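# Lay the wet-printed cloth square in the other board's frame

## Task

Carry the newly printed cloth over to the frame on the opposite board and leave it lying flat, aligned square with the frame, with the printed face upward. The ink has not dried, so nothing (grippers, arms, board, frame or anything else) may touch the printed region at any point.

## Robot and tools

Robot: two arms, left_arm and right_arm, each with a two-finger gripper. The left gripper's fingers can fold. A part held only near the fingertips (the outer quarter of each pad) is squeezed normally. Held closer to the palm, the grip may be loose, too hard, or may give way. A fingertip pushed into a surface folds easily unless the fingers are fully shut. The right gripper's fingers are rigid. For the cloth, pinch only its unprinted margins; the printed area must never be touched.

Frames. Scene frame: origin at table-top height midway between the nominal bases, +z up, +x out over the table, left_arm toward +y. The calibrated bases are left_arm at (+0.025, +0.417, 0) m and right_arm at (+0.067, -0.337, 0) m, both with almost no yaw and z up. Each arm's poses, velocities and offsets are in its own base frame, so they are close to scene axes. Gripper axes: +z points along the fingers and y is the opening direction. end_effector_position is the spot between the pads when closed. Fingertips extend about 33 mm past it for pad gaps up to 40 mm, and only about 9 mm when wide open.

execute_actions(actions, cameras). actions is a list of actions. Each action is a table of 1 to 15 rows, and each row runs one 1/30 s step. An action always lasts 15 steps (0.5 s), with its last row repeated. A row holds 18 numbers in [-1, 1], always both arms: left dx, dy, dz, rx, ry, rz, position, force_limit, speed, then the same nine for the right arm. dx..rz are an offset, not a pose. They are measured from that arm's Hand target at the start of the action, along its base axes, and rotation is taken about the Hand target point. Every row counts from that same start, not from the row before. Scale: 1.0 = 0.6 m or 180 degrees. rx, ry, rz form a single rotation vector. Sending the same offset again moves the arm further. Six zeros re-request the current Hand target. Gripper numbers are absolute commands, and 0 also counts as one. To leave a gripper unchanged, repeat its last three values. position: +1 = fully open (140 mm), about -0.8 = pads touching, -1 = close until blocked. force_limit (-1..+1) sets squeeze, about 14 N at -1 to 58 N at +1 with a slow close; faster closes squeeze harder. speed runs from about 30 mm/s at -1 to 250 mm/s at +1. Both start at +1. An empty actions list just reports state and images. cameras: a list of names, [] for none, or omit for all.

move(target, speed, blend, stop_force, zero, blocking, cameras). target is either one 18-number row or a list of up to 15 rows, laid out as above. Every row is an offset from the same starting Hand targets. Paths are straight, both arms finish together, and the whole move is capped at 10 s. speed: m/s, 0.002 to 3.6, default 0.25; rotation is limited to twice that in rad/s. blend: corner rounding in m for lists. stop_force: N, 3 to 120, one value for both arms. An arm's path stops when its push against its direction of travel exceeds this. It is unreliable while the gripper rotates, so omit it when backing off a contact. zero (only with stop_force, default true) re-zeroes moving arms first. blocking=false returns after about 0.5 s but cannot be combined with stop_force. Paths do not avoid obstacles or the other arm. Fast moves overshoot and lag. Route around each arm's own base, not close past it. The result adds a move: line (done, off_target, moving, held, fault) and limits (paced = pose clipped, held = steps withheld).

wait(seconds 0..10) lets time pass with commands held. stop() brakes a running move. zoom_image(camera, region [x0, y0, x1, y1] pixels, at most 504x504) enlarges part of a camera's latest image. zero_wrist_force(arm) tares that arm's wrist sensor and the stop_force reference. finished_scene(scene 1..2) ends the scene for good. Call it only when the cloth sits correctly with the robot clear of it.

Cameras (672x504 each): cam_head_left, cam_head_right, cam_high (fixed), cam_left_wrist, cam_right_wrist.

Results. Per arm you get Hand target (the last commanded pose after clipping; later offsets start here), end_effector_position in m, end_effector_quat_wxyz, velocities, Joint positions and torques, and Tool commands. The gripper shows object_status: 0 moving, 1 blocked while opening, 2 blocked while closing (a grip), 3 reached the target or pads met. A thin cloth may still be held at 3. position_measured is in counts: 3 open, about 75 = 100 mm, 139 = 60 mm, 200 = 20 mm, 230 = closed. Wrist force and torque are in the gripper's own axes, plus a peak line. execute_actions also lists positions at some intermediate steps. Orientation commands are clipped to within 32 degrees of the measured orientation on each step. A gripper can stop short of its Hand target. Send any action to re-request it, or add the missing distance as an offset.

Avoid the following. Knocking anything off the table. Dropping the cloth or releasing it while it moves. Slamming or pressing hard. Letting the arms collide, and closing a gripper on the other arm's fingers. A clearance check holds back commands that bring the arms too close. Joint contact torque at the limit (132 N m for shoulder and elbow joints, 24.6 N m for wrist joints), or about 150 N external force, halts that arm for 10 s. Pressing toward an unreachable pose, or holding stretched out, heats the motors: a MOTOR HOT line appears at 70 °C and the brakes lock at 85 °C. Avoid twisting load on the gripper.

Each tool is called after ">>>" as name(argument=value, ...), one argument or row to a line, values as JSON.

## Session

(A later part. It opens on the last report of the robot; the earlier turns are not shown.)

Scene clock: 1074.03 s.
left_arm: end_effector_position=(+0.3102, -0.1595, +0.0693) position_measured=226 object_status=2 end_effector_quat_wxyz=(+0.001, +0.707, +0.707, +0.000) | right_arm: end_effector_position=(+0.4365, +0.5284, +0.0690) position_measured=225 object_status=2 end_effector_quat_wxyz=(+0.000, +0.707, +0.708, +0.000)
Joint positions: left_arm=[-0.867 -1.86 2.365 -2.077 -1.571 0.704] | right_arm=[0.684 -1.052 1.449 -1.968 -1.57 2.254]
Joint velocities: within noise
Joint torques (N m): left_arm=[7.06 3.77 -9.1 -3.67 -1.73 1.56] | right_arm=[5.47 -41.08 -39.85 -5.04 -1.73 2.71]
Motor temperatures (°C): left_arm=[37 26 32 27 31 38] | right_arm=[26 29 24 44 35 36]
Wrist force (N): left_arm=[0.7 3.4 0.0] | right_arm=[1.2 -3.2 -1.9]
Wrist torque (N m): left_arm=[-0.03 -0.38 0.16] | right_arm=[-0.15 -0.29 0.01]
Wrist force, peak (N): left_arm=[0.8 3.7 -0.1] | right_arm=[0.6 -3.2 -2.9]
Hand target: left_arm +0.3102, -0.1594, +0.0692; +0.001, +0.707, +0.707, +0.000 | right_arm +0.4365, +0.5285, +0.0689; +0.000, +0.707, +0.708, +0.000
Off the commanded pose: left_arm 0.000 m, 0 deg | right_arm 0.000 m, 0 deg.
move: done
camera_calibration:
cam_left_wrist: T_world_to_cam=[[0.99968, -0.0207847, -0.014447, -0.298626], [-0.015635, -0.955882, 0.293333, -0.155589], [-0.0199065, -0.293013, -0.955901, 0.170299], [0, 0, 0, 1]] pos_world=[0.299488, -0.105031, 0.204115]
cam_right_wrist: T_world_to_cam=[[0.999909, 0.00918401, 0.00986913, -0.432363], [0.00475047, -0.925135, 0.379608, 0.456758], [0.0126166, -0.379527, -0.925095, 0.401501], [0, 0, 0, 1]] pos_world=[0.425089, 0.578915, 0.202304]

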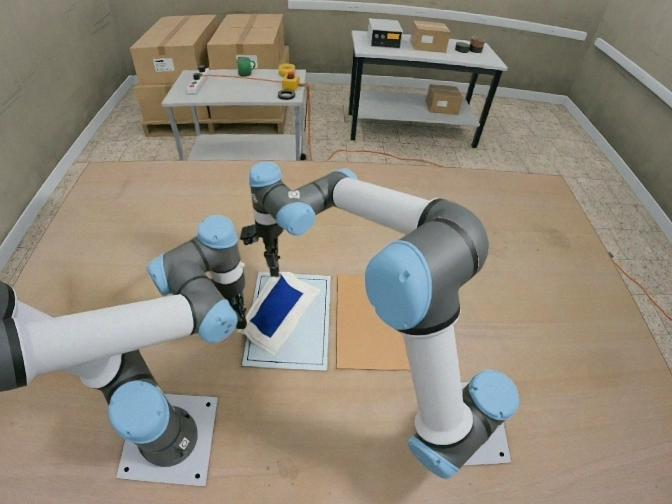

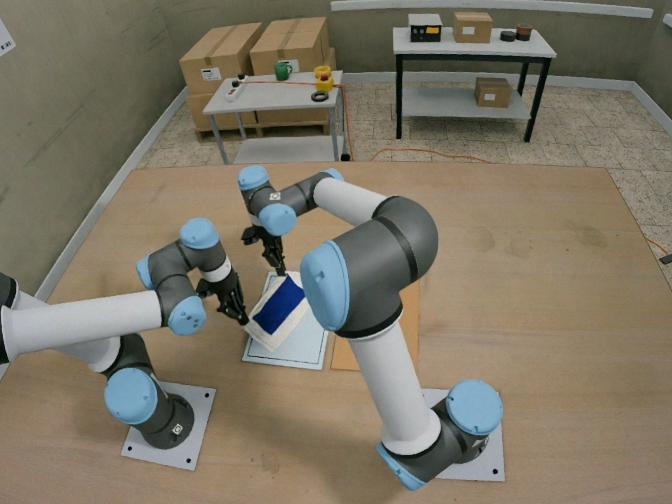

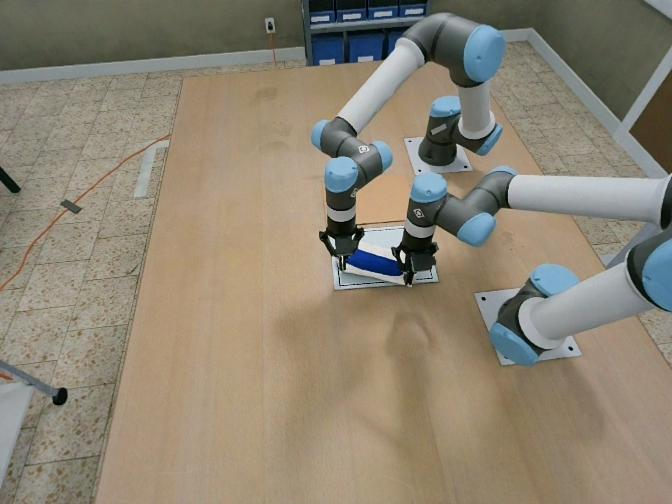

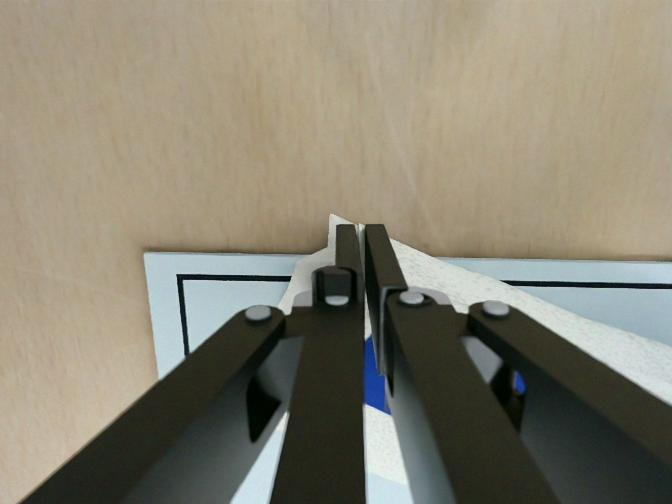

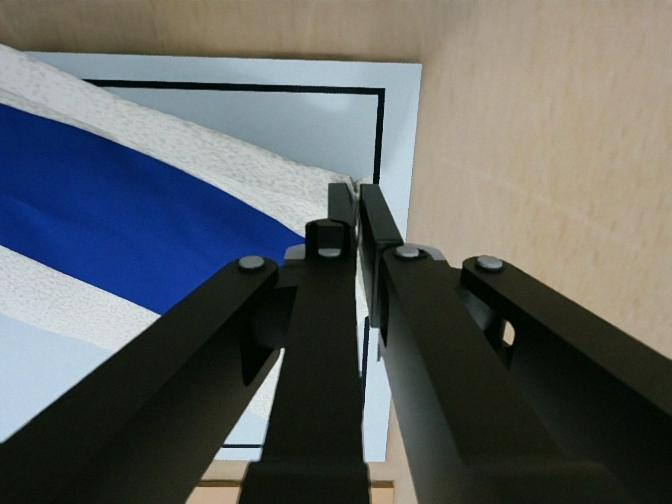

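>>> move(
  target=[0.002,0.005,-0.0415,0,0,0,-1,0,-1,0.002,0.005,-0.0417,0,0,0,-1,0,-1],
  speed=0.03,
  cameras=["cam_left_wrist","cam_right_wrist","cam_high"],
)

>>> execute_actions(
  actions=[
    [[0,0,0,0,0,0,-0.5,0,-1,0,0,0,0,0,0,-0.5,0,-1]],
    [[0,0,0,0,0,0,-0.3,0,-1,0,0,0,0,0,0,-0.3,0,-1]],
    [[0,0,0,0,0,0,-0.3,0,-1,0,0,0,0,0,0,-0.3,0,-1]],
  ],
  cameras=["cam_left_wrist","cam_right_wrist","cam_high"],
)

Scene clock: 1090.90 s.
left_arm: end_effector_position=(+0.3114, -0.1564, +0.0444) position_measured=226 object_status=2 end_effector_quat_wxyz=(+0.001, +0.707, +0.707, +0.000) | right_arm: end_effector_position=(+0.4377, +0.5315, +0.0440) position_measured=225 object_status=2 end_effector_quat_wxyz=(+0.000, +0.707, +0.708, +0.000)
Joint positions: left_arm=[-0.857 -1.816 2.41 -2.166 -1.571 0.713] | right_arm=[0.687 -1.021 1.469 -2.019 -1.57 2.256]
Joint velocities: within noise
Joint torques (N m): left_arm=[9.13 3.45 -4.92 -3.04 0.1 1.59] | right_arm=[5.87 -42.02 -10.19 -4.95 -2.53 2.58]
Motor temperatures (°C): left_arm=[37 26 32 27 31 38] | right_arm=[26 29 24 44 35 36]
Wrist force (N): left_arm=[0.0 3.3 -3.0] | right_arm=[1.0 -3.3 -2.8]
Wrist torque (N m): left_arm=[-0.03 -0.35 0.16] | right_arm=[-0.12 -0.28 0.01]
Wrist force, peak (N): left_arm=[-0.1 3.1 -3.2] | right_arm=[1.0 -3.3 -3.3]
Hand target: left_arm +0.3114, -0.1564, +0.0443; +0.001, +0.707, +0.707, +0.000 | right_arm +0.4377, +0.5315, +0.0439; +0.000, +0.707, +0.708, +0.000
Off the commanded pose: left_arm 0.000 m, 0 deg | right_arm 0.000 m, 0 deg.
move: done
camera_calibration:
cam_left_wrist: T_world_to_cam=[[0.99968, -0.0207847, -0.014447, -0.300221], [-0.015635, -0.955882, 0.293333, -0.145301], [-0.0199065, -0.293013, -0.955901, 0.147432], [0, 0, 0, 1]] pos_world=[0.300788, -0.101931, 0.179215]
cam_right_wrist: T_world_to_cam=[[0.999909, 0.00918473, 0.00986922, -0.433445], [0.00474946, -0.925086, 0.379729, 0.46906], [0.0126176, -0.379648, -0.925045, 0.379595], [0, 0, 0, 1]] pos_world=[0.426389, 0.582014, 0.177305]
Images, in order (width x height): cam_high 672x504, cam_left_wrist 672x504, cam_right_wrist 672x504.

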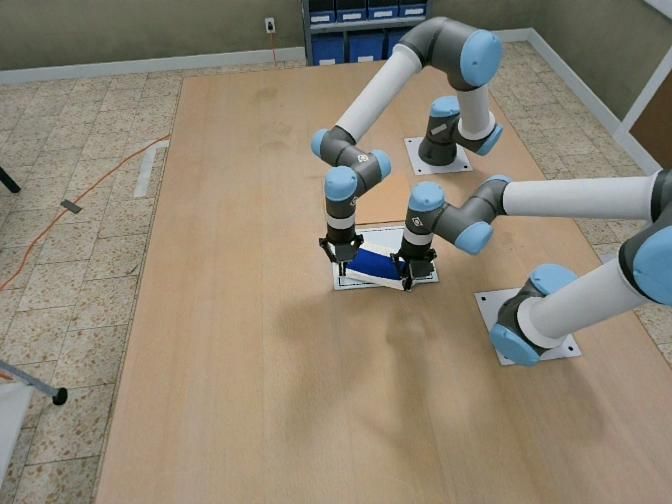

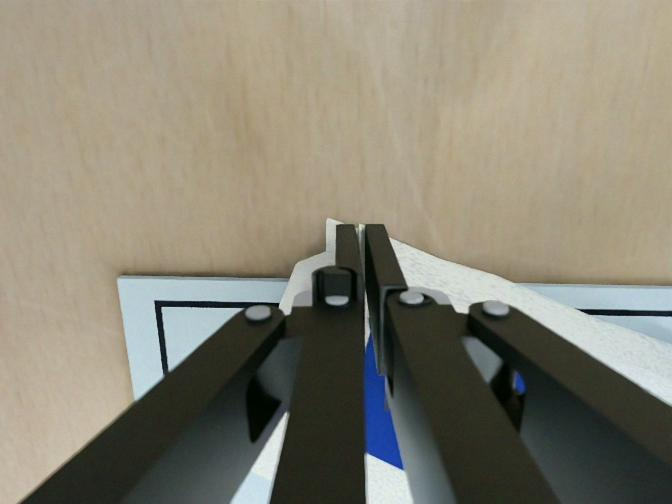

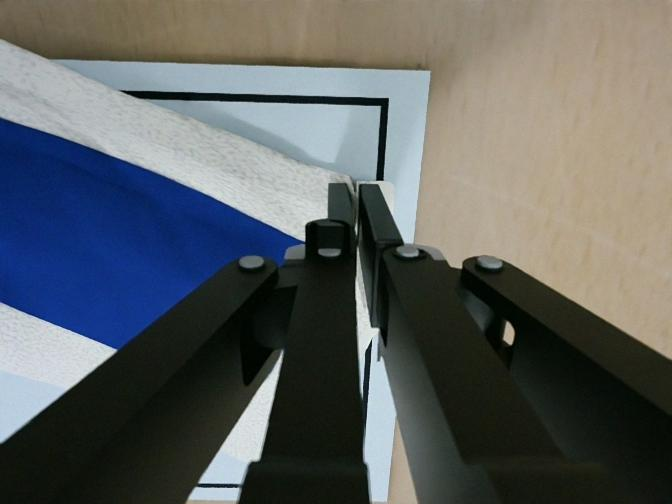

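Scene clock: 1092.60 s.
left_arm: end_effector_position=(+0.3114, -0.1564, +0.0443) position_measured=167 object_status=3 end_effector_quat_wxyz=(+0.001, +0.707, +0.707, +0.000) | right_arm: end_effector_position=(+0.4377, +0.5315, +0.0439) position_measured=167 object_status=3 end_effector_quat_wxyz=(+0.000, +0.707, +0.708, +0.000)
Joint positions: left_arm=[-0.857 -1.816 2.41 -2.167 -1.571 0.713] | right_arm=[0.687 -1.021 1.469 -2.019 -1.57 2.256]
Joint velocities: within noise
Joint torques (N m): left_arm=[8.2 1.14 -14.11 -4.1 -1.3 1.66] | right_arm=[5.74 -42.16 -13.07 -3.92 -1.89 2.72]
Motor temperatures (°C): left_arm=[37 26 32 27 31 38] | right_arm=[26 29 24 44 35 36]
Wrist force (N): left_arm=[1.6 1.0 -0.3] | right_arm=[0.1 -0.7 -1.9]
Wrist torque (N m): left_arm=[0.04 -0.31 0.17] | right_arm=[-0.18 -0.31 -0.03]
Wrist force, peak (N): left_arm=[-0.2 3.1 -3.2] | right_arm=[1.0 -3.5 -3.2]
Hand target: left_arm +0.3114, -0.1564, +0.0443; +0.001, +0.707, +0.707, +0.000 | right_arm +0.4377, +0.5315, +0.0439; +0.000, +0.707, +0.708, +0.000
Off the commanded pose: left_arm 0.000 m, 0 deg | right_arm 0.000 m, 0 deg.
Step readings (end_effector_position of left_arm | right_arm):
0: (+0.3114, -0.1564, +0.0444) | (+0.4377, +0.5315, +0.0440)
1: (+0.3114, -0.1564, +0.0444) | (+0.4377, +0.5315, +0.0440)
2: (+0.3114, -0.1564, +0.0444) | (+0.4377, +0.5315, +0.0440)
4: (+0.3114, -0.1564, +0.0444) | (+0.4377, +0.5315, +0.0439)
8: (+0.3114, -0.1564, +0.0443) | (+0.4377, +0.5315, +0.0439)
15: (+0.3114, -0.1564, +0.0443) | (+0.4377, +0.5315, +0.0439)
16: (+0.3114, -0.1564, +0.0443) | (+0.4377, +0.5315, +0.0439)
17: (+0.3114, -0.1564, +0.0443) | (+0.4377, +0.5315, +0.0439)
19: (+0.3114, -0.1564, +0.0443) | (+0.4377, +0.5315, +0.0439)
23: (+0.3114, -0.1564, +0.0443) | (+0.4377, +0.5315, +0.0439)
30: (+0.3114, -0.1564, +0.0443) | (+0.4377, +0.5315, +0.0439)
31: (+0.3114, -0.1564, +0.0443) | (+0.4377, +0.5315, +0.0439)
32: (+0.3114, -0.1564, +0.0443) | (+0.4377, +0.5315, +0.0439)
34: (+0.3114, -0.1564, +0.0443) | (+0.4377, +0.5315, +0.0439)
38: (+0.3114, -0.1564, +0.0443) | (+0.4377, +0.5315, +0.0439)
45: (+0.3114, -0.1564, +0.0443) | (+0.4377, +0.5315, +0.0439)
camera_calibration:
cam_left_wrist: T_world_to_cam=[[0.999678, -0.0208155, -0.0145421, -0.300208], [-0.0156365, -0.955882, 0.293334, -0.145272], [-0.0200065, -0.293013, -0.955899, 0.147366], [0, 0, 0, 1]] pos_world=[0.300788, -0.101931, 0.179115]
cam_right_wrist: T_world_to_cam=[[0.999909, 0.00918473, 0.00986922, -0.433444], [0.00474946, -0.925086, 0.379729, 0.469098], [0.0126176, -0.379648, -0.925045, 0.379503], [0, 0, 0, 1]] pos_world=[0.426389, 0.582014, 0.177205]
Images, in order (width x height): cam_high 672x504, cam_left_wrist 672x504, cam_right_wrist 672x504.

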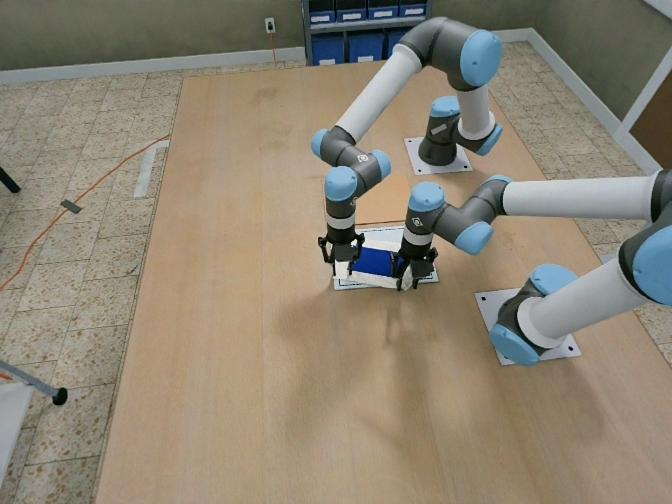

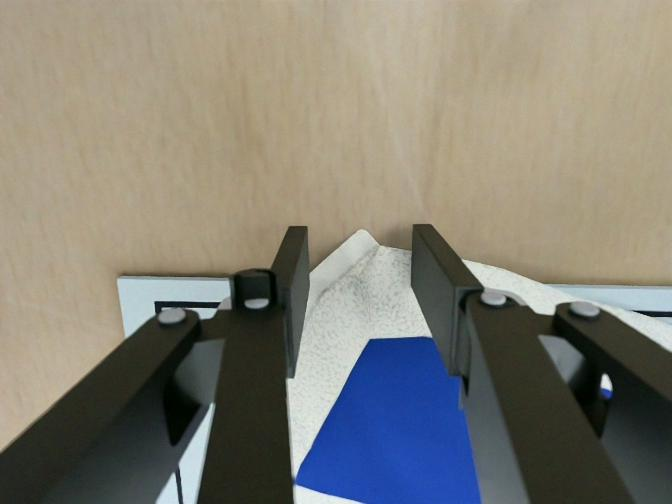

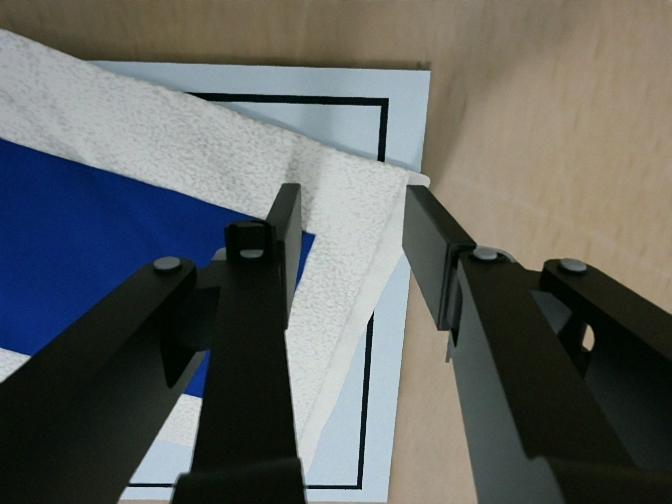

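>>> move(
  target=[
    [0,0,0.1,0,0,0,-0.3,0,-1,0,0,0.1,0,0,0,-0.3,0,-1],
    [-0.1,0.05,0.42,0,0,-0.5,-1,-1,0,0.02,-0.12,0.45,0,0,-0.5,-1,-1,0],
  ],
  speed=0.25,
)

Scene clock: 1102.70 s.
left_arm: end_effector_position=(+0.2514, -0.1264, +0.2963) position_measured=233 object_status=3 end_effector_quat_wxyz=(+0.000, +1.000, +0.000, -0.001) | right_arm: end_effector_position=(+0.4497, +0.4595, +0.3139) position_measured=233 object_status=3 end_effector_quat_wxyz=(+0.000, +1.000, +0.001, +0.000)
Joint positions: left_arm=[-0.957 -2.152 1.921 -1.34 -1.573 2.184] | right_arm=[0.587 -1.231 1.073 -1.414 -1.571 3.728]
Joint velocities: within noise
Joint torques (N m): left_arm=[8.94 12.13 -35.69 -1.09 -1.53 1.75] | right_arm=[-6.2 -34.7 -39.06 -1.85 -2.41 2.7]
Motor temperatures (°C): left_arm=[37 26 32 27 31 38] | right_arm=[26 29 24 44 35 36]
Wrist force (N): left_arm=[1.4 1.2 -0.3] | right_arm=[-0.1 -0.5 -2.0]
Wrist torque (N m): left_arm=[0.10 -0.26 0.18] | right_arm=[-0.12 -0.28 -0.01]
Wrist force, peak (N): left_arm=[1.6 1.2 -1.5] | right_arm=[0.1 -0.7 -3.8]
Hand target: left_arm +0.2514, -0.1264, +0.2963; +0.000, +1.000, +0.000, -0.001 | right_arm +0.4497, +0.4595, +0.3139; +0.000, +1.000, +0.001, +0.000
Off the commanded pose: left_arm 0.000 m, 0 deg | right_arm 0.000 m, 0 deg.
move: done
camera_calibration:
cam_left_wrist: T_world_to_cam=[[-0.0208155, -0.999678, -0.0145421, -0.103115], [-0.955882, 0.0156365, 0.293334, 0.167724], [-0.293013, 0.0200065, -0.955899, 0.504042], [0, 0, 0, 1]] pos_world=[0.305869, -0.115788, 0.431115]
cam_right_wrist: T_world_to_cam=[[0.00918473, -0.999909, 0.00986922, 0.46176], [-0.925086, -0.00474946, 0.379729, 0.295253], [-0.379648, -0.0126176, -0.925045, 0.609568], [0, 0, 0, 1]] pos_world=[0.500314, 0.470811, 0.447205]

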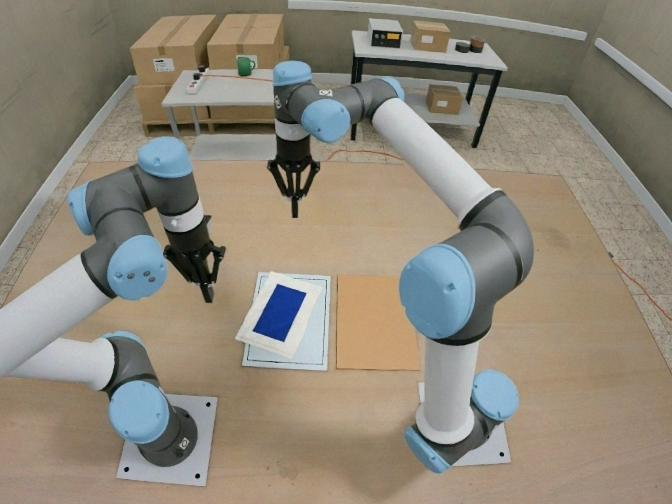

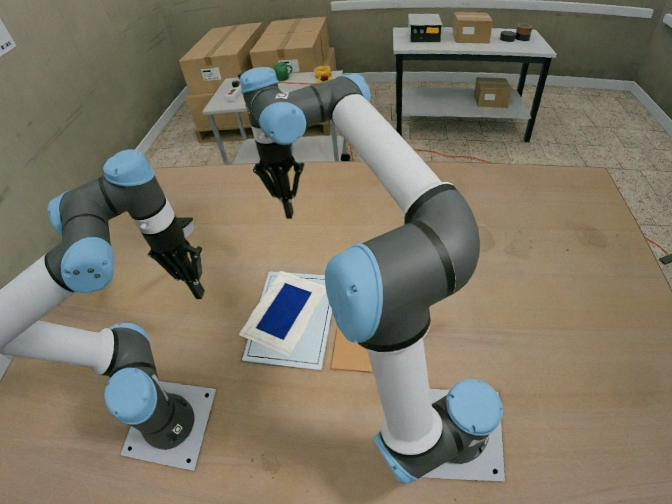

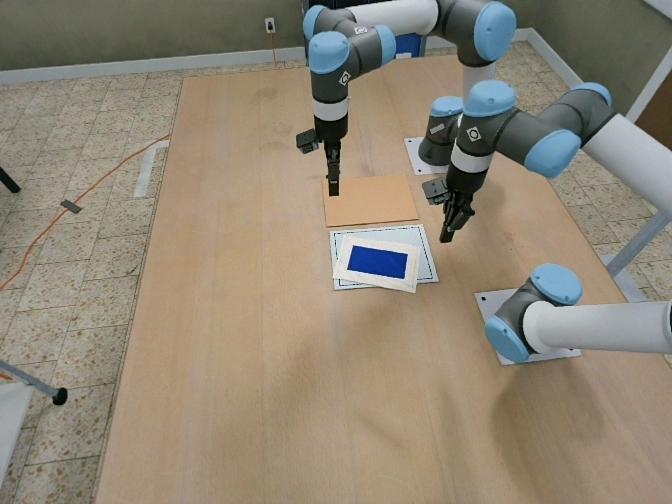

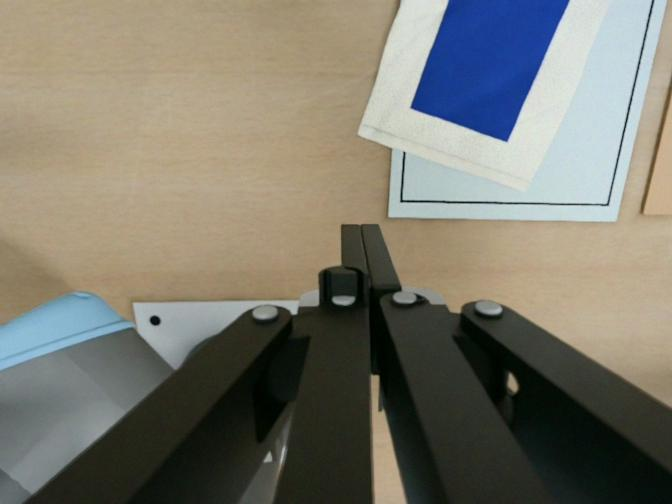

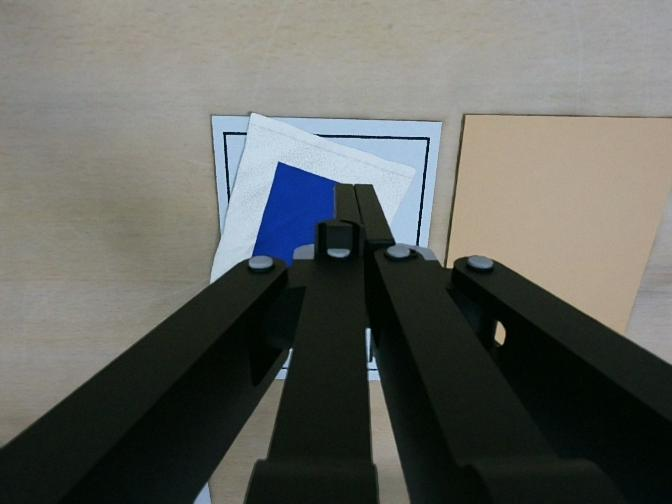

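>>> move(
  target=[0.0605,-0.1582,-0.394,0,0,-0.107,-1,-1,0,-0.0427,0.0252,-0.423,0,0,-0.1006,-1,-1,0],
  speed=0.2,
  cameras=["cam_left_wrist","cam_right_wrist"],
)

Scene clock: 1132.97 s.
left_arm: end_effector_position=(+0.2877, -0.2213, +0.0600) position_measured=233 object_status=3 end_effector_quat_wxyz=(+0.000, +0.986, -0.167, -0.001) | right_arm: end_effector_position=(+0.4241, +0.4746, +0.0602) position_measured=233 object_status=3 end_effector_quat_wxyz=(+0.000, +0.988, -0.157, +0.000)
Joint positions: left_arm=[-1.03 -1.798 2.349 -2.121 -1.573 2.447] | right_arm=[0.631 -1.15 1.625 -2.046 -1.571 4.087]
Joint velocities: within noise
Joint torques (N m): left_arm=[9.62 0.92 -9.37 -4.28 -1.37 1.51] | right_arm=[7.11 -35.82 -10.18 -4.58 -2.45 2.74]
Motor temperatures (°C): left_arm=[37 26 32 27 30 38] | right_arm=[26 29 24 44 35 36]
Wrist force (N): left_arm=[1.7 1.3 -0.4] | right_arm=[-0.1 -0.8 -2.1]
Wrist torque (N m): left_arm=[0.10 -0.32 0.16] | right_arm=[-0.20 -0.27 -0.01]
Wrist force, peak (N): left_arm=[1.8 1.7 0.7] | right_arm=[0.4 -0.3 -3.3]
Hand target: left_arm +0.2877, -0.2213, +0.0599; +0.000, +0.986, -0.167, -0.001 | right_arm +0.4241, +0.4746, +0.0601; +0.000, +0.988, -0.157, +0.000
Off the commanded pose: left_arm 0.000 m, 0 deg | right_arm 0.000 m, 0 deg.
move: done
camera_calibration:
cam_left_wrist: T_world_to_cam=[[-0.349351, -0.93688, -0.0145155, -0.0922161], [-0.897238, 0.330024, 0.29334, 0.325875], [-0.270034, 0.115502, -0.955898, 0.305206], [0, 0, 0, 1]] pos_world=[0.342588, -0.229194, 0.194815]
cam_right_wrist: T_world_to_cam=[[-0.301953, -0.953272, 0.00989041, 0.589471], [-0.880773, 0.282928, 0.379725, 0.212575], [-0.364779, 0.105948, -0.925047, 0.302747], [0, 0, 0, 1]] pos_world=[0.475659, 0.469707, 0.193505]
Images, in order (width x height): cam_left_wrist 672x504, cam_right_wrist 672x504.

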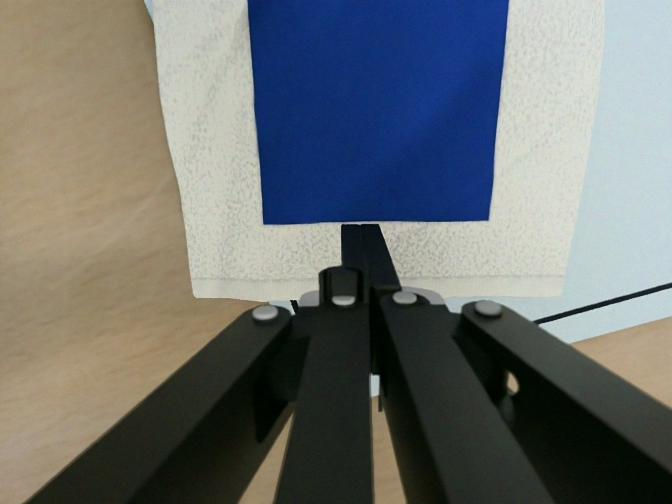

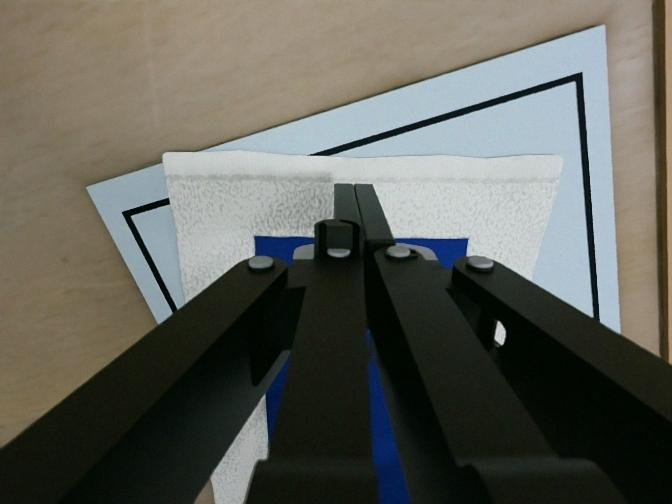

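>>> move(
  target=[
    [-0.0142,0.005,0,0,0,0,-1,-1,0,0.0032,-0.001,0,0,0,0,-1,-1,0],
    [-0.0142,0.005,-0.02,0,0,0,-1,-1,0,0.0032,-0.001,-0.0213,0,0,0,-1,-1,0],
  ],
  speed=0.05,
  cameras=[],
)

>>> move(
  target=[0,0,-0.02,0,0,0,-1,-1,0,0,0,-0.02,0,0,0,-1,-1,0],
  speed=0.004,
  stop_force=3,
  cameras=["cam_left_wrist","cam_right_wrist"],
)

Scene clock: 1146.17 s.
left_arm: end_effector_position=(+0.2792, -0.2183, +0.0480) position_measured=233 object_status=3 end_effector_quat_wxyz=(+0.000, +0.986, -0.167, -0.001) | right_arm: end_effector_position=(+0.4260, +0.4740, +0.0474) position_measured=233 object_status=3 end_effector_quat_wxyz=(+0.000, +0.988, -0.157, +0.000)
Joint positions: left_arm=[-1.048 -1.803 2.389 -2.156 -1.573 2.43] | right_arm=[0.628 -1.134 1.637 -2.075 -1.571 4.085]
Joint velocities: within noise
Joint torques (N m): left_arm=[-7.63 1.91 -8.42 -4.4 1.23 -1.84] | right_arm=[-6.36 -35.92 -9.59 -4.74 -2.16 -2.22]
Motor temperatures (°C): left_arm=[37 26 31 27 30 38] | right_arm=[26 29 24 44 35 36]
Wrist force (N): left_arm=[1.8 1.1 -0.3] | right_arm=[-0.2 -0.9 -2.3]
Wrist torque (N m): left_arm=[0.07 -0.33 0.17] | right_arm=[-0.23 -0.26 -0.02]
Wrist force, peak (N): left_arm=[2.2 1.2 -0.6] | right_arm=[0.0 -0.9 -2.6]
Hand target: left_arm +0.2792, -0.2183, +0.0479; +0.000, +0.986, -0.167, -0.001 | right_arm +0.4260, +0.4740, +0.0473; +0.000, +0.988, -0.157, +0.000
Off the commanded pose: left_arm 0.000 m, 0 deg | right_arm 0.000 m, 0 deg.
move: done
No camera images: "cameras" was empty.

Scene clock: 1149.27 s.
left_arm: end_effector_position=(+0.2792, -0.2183, +0.0415) position_measured=233 object_status=3 end_effector_quat_wxyz=(+0.000, +0.986, -0.167, -0.001) | right_arm: end_effector_position=(+0.4260, +0.4740, +0.0413) position_measured=233 object_status=3 end_effector_quat_wxyz=(+0.000, +0.988, -0.157, +0.000)
Joint positions: left_arm=[-1.048 -1.79 2.4 -2.18 -1.573 2.43] | right_arm=[0.628 -1.127 1.645 -2.089 -1.571 4.085]
Joint velocities: within noise
Joint torques (N m): left_arm=[-7.55 -21.04 -30.26 -1.27 1.23 -1.61] | right_arm=[-6.43 -48.91 -34.91 -1.73 -1.04 -2.25]
Motor temperatures (°C): left_arm=[37 26 31 27 30 38] | right_arm=[26 29 24 44 35 36]
Wrist force (N): left_arm=[1.5 1.1 -3.7] | right_arm=[-0.3 -0.6 -6.0]
Wrist torque (N m): left_arm=[0.12 -0.33 0.16] | right_arm=[-0.24 -0.30 -0.02]
Wrist force, peak (N): left_arm=[1.5 1.4 -5.8] | right_arm=[-0.3 -0.8 -7.9]
Hand target: left_arm +0.2792, -0.2183, +0.0415; +0.000, +0.986, -0.167, -0.001 (not the last commanded pose) | right_arm +0.4260, +0.4740, +0.0413; +0.000, +0.988, -0.157, +0.000 (not the last commanded pose)
Off the commanded pose: left_arm 0.006 m, 0 deg | right_arm 0.006 m, 0 deg.
move: contact (left_arm, right_arm)
camera_calibration:
cam_left_wrist: T_world_to_cam=[[-0.349465, -0.936837, -0.0144759, -0.0926975], [-0.897193, 0.330144, 0.29334, 0.322761], [-0.270033, 0.1155, -0.955898, 0.284795], [0, 0, 0, 1]] pos_world=[0.334088, -0.226294, 0.176215]
cam_right_wrist: T_world_to_cam=[[-0.302072, -0.953234, 0.00983629, 0.589709], [-0.880747, 0.28302, 0.379715, 0.221542], [-0.364742, 0.106038, -0.925051, 0.285961], [0, 0, 0, 1]] pos_world=[0.477559, 0.469107, 0.174605]
Images, in order (width x height): cam_left_wrist 672x504, cam_right_wrist 672x504.

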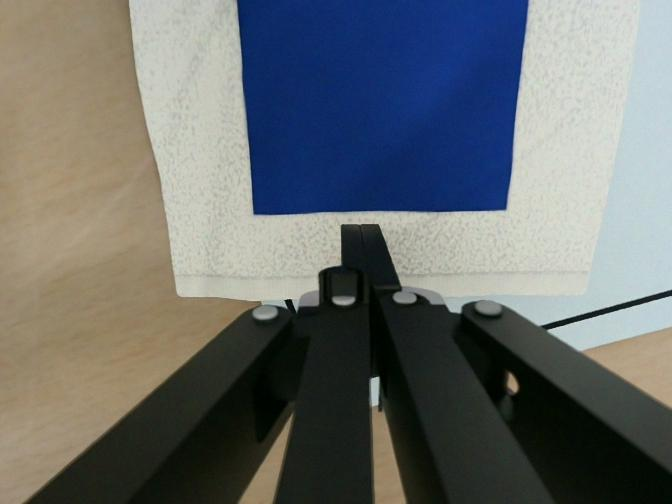

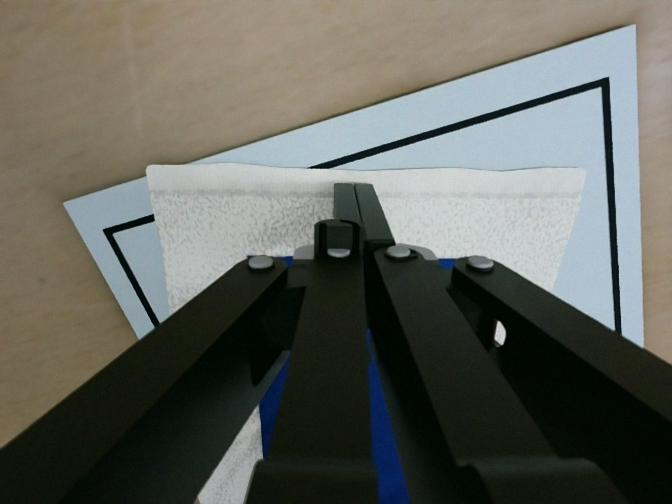

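>>> move(
  target=[
    [-0.0223,-0.051,0,0,0,0.0472,-1,-1,0,-0.0075,0.0025,0,0,0,0.0472,-1,-1,0],
    [-0.0405,-0.1027,0,0,0,0.0944,-1,-1,0,-0.019,0.0058,0,0,0,0.0944,-1,-1,0],
  ],
  speed=0.03,
)

Scene clock: 1161.63 s.
left_arm: end_effector_position=(+0.2549, -0.2799, +0.0415) position_measured=233 object_status=3 end_effector_quat_wxyz=(+0.000, +1.000, -0.020, -0.001) | right_arm: end_effector_position=(+0.4146, +0.4775, +0.0413) position_measured=233 object_status=3 end_effector_quat_wxyz=(+0.000, +1.000, -0.009, +0.000)
Joint positions: left_arm=[-1.19 -1.719 2.346 -2.198 -1.573 1.991] | right_arm=[0.643 -1.138 1.661 -2.095 -1.571 3.804]
Joint velocities: within noise
Joint torques (N m): left_arm=[-8.27 0.56 -34.27 -4.25 0.88 -1.73] | right_arm=[8.06 -48.66 -7.98 -4.03 2.06 -2.29]
Motor temperatures (°C): left_arm=[37 26 31 27 30 38] | right_arm=[26 29 24 44 35 36]
Wrist force (N): left_arm=[1.8 0.2 -3.8] | right_arm=[1.0 -0.6 -5.9]
Wrist torque (N m): left_arm=[0.09 -0.29 0.16] | right_arm=[-0.21 -0.27 -0.02]
Wrist force, peak (N): left_arm=[1.4 1.1 -4.0] | right_arm=[-0.5 -0.5 -6.4]
Hand target: left_arm +0.2549, -0.2799, +0.0415; +0.000, +1.000, -0.020, -0.001 | right_arm +0.4146, +0.4775, +0.0413; +0.000, +1.000, -0.009, +0.000
Off the commanded pose: left_arm 0.000 m, 0 deg | right_arm 0.000 m, 0 deg.
move: done
camera_calibration:
cam_left_wrist: T_world_to_cam=[[-0.060624, -0.998056, -0.0144869, -0.249589], [-0.954488, 0.0537193, 0.293371, 0.258561], [-0.292022, 0.0316129, -0.955889, 0.267484], [0, 0, 0, 1]] pos_world=[0.309774, -0.271449, 0.176215]
cam_right_wrist: T_world_to_cam=[[-0.0104614, -0.999897, 0.00980998, 0.490935], [-0.925041, 0.0134028, 0.37963, 0.357734], [-0.379723, -0.00510316, -0.925086, 0.340754], [0, 0, 0, 1]] pos_world=[0.465446, 0.487829, 0.174605]

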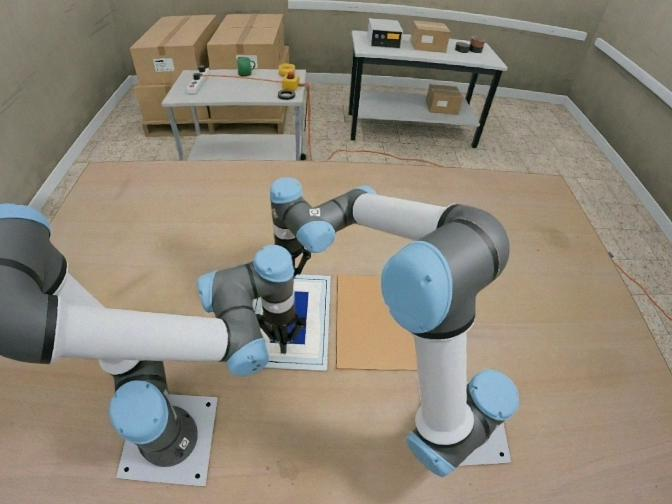

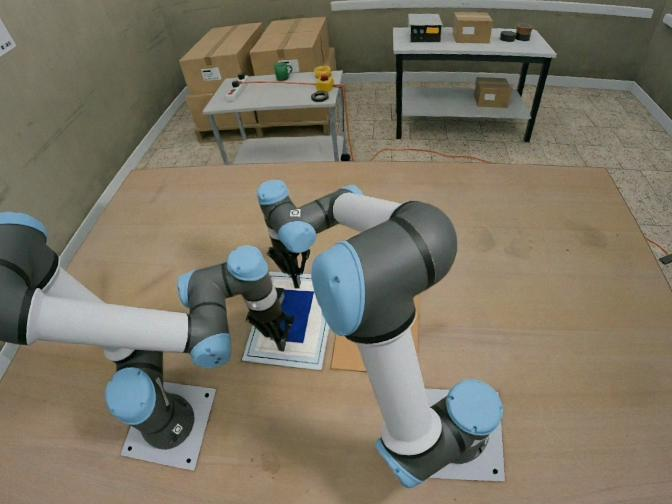

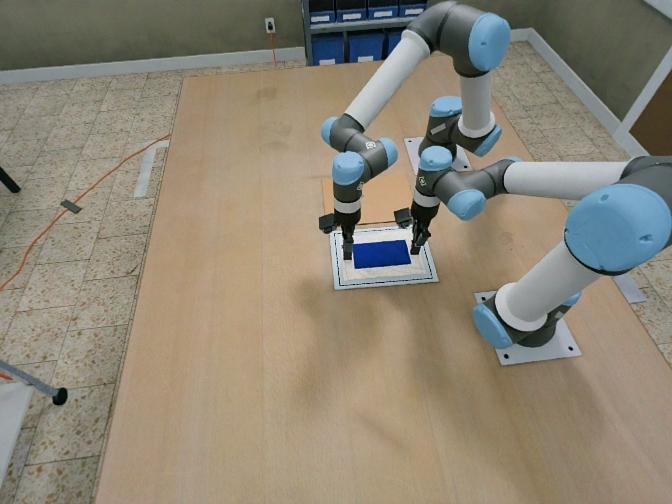

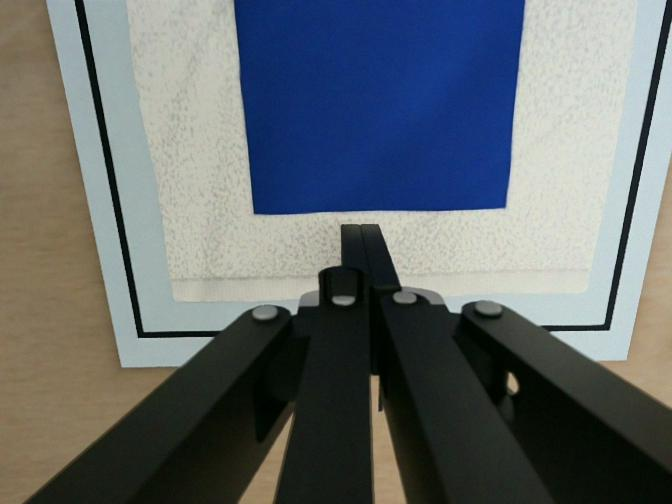

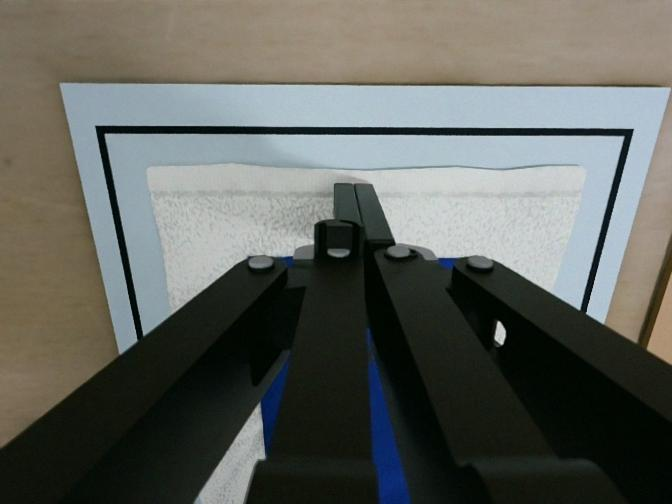

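>>> move(
  target=[
    [0,0,0.12,0,0,0,-1,-1,0,0,0,0.12,0,0,0,-1,-1,0],
    [-0.12,0.15,0.4,0,0,0,-1,-1,0,0.05,-0.25,0.45,0,0,0,-1,-1,0],
  ],
  speed=[0.08,0.3],
)

>>> zoom_image(
  camera="cam_high",
  region=[310, 190, 460, 310],
)

>>> zoom_image(
  camera="cam_head_left",
  region=[220, 255, 350, 385],
)

Scene clock: 1172.17 s.
left_arm: end_effector_position=(+0.1829, -0.1900, +0.2814) position_measured=233 object_status=3 end_effector_quat_wxyz=(+0.000, +1.000, -0.020, -0.001) | right_arm: end_effector_position=(+0.4446, +0.3275, +0.3112) position_measured=233 object_status=3 end_effector_quat_wxyz=(+0.000, +1.000, -0.009, +0.000)
Joint positions: left_arm=[-1.331 -2.211 1.982 -1.342 -1.573 1.849] | right_arm=[0.391 -1.464 1.369 -1.477 -1.571 3.551]
Joint velocities: within noise
Joint torques (N m): left_arm=[-6.14 -9.01 -37.51 -0.68 1.71 -1.98] | right_arm=[-6.32 -38.9 -39.83 -1.67 2.16 -2.2]
Motor temperatures (°C): left_arm=[37 26 31 27 30 38] | right_arm=[26 29 24 44 35 36]
Wrist force (N): left_arm=[1.6 1.1 -0.6] | right_arm=[0.0 -0.8 -2.3]
Wrist torque (N m): left_arm=[0.07 -0.30 0.19] | right_arm=[-0.17 -0.27 0.01]
Wrist force, peak (N): left_arm=[2.1 0.2 -3.8] | right_arm=[1.0 -0.3 -6.2]
Hand target: left_arm +0.1829, -0.1899, +0.2815; +0.000, +1.000, -0.020, -0.001 | right_arm +0.4446, +0.3275, +0.3113; +0.000, +1.000, -0.009, +0.000
Off the commanded pose: left_arm 0.000 m, 0 deg | right_arm 0.000 m, 0 deg.
move: done
camera_calibration:
cam_left_wrist: T_world_to_cam=[[-0.0604032, -0.998069, -0.0144536, -0.160821], [-0.954501, 0.0535181, 0.293365, 0.114568], [-0.292025, 0.0315161, -0.955891, 0.473013], [0, 0, 0, 1]] pos_world=[0.237773, -0.181549, 0.416215]
cam_right_wrist: T_world_to_cam=[[-0.0102398, -0.999899, 0.00982842, 0.338598], [-0.925043, 0.0132047, 0.379632, 0.285006], [-0.379724, -0.00520438, -0.925085, 0.601058], [0, 0, 0, 1]] pos_world=[0.495346, 0.337928, 0.444505]

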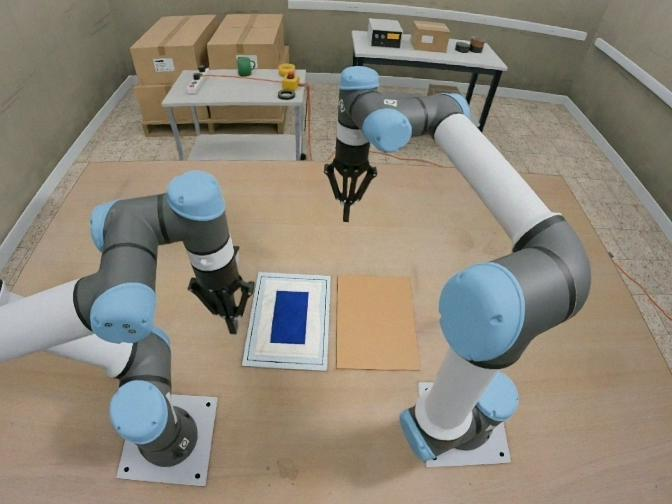

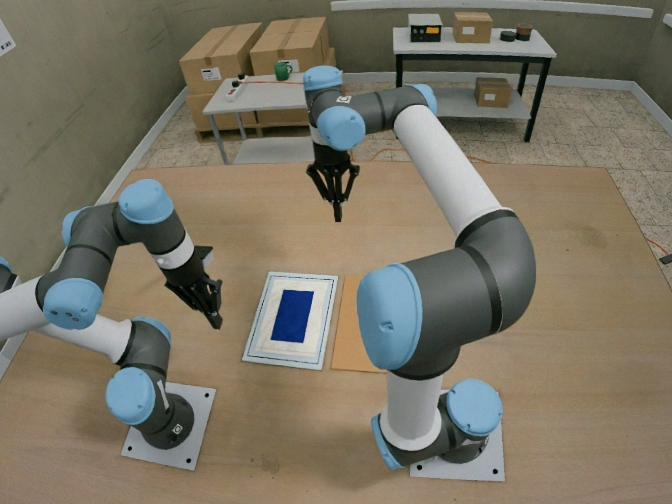

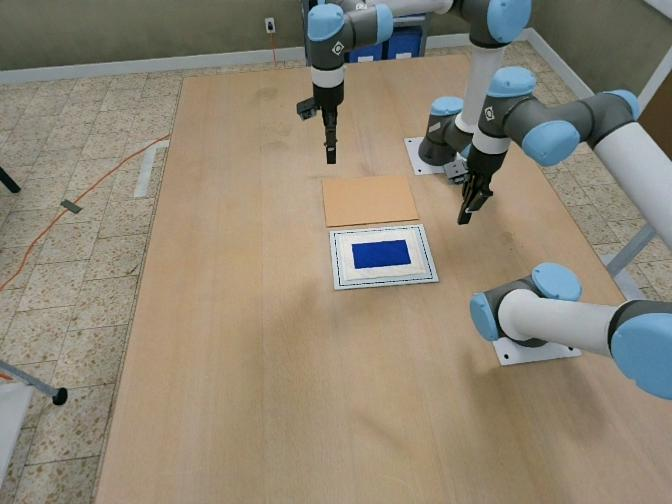

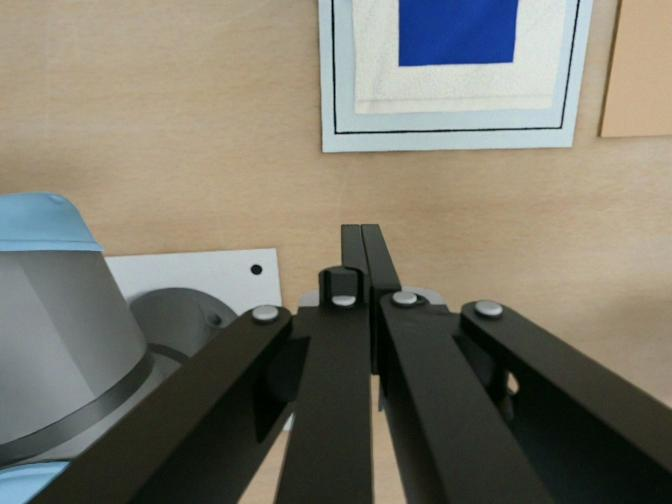

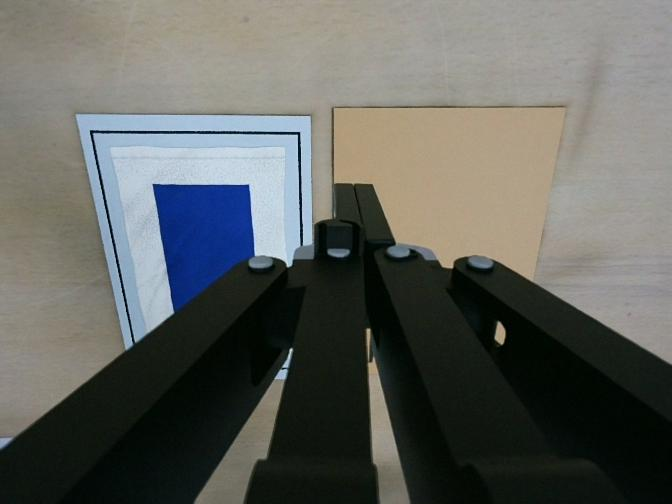

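Scaled by 3.360.

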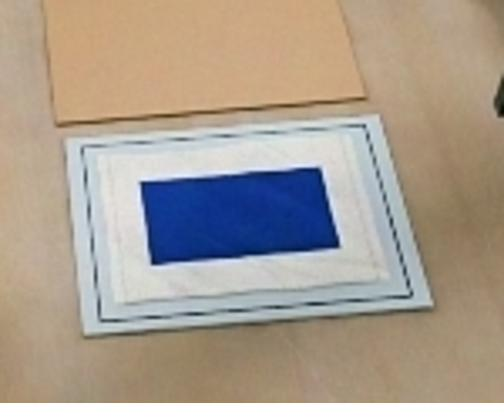

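Scaled by 3.877.

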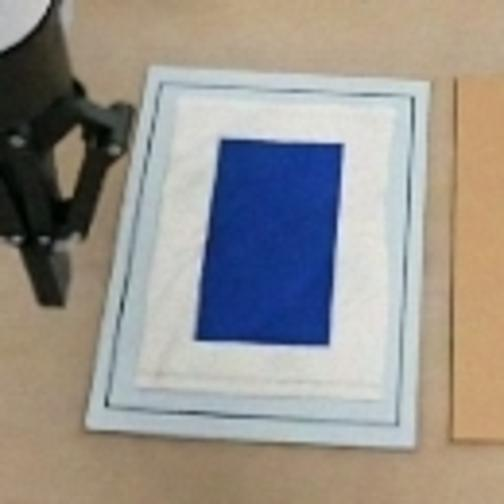

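>>> finished_scene(
  scene=1,
)

The scene is finished: the task was done.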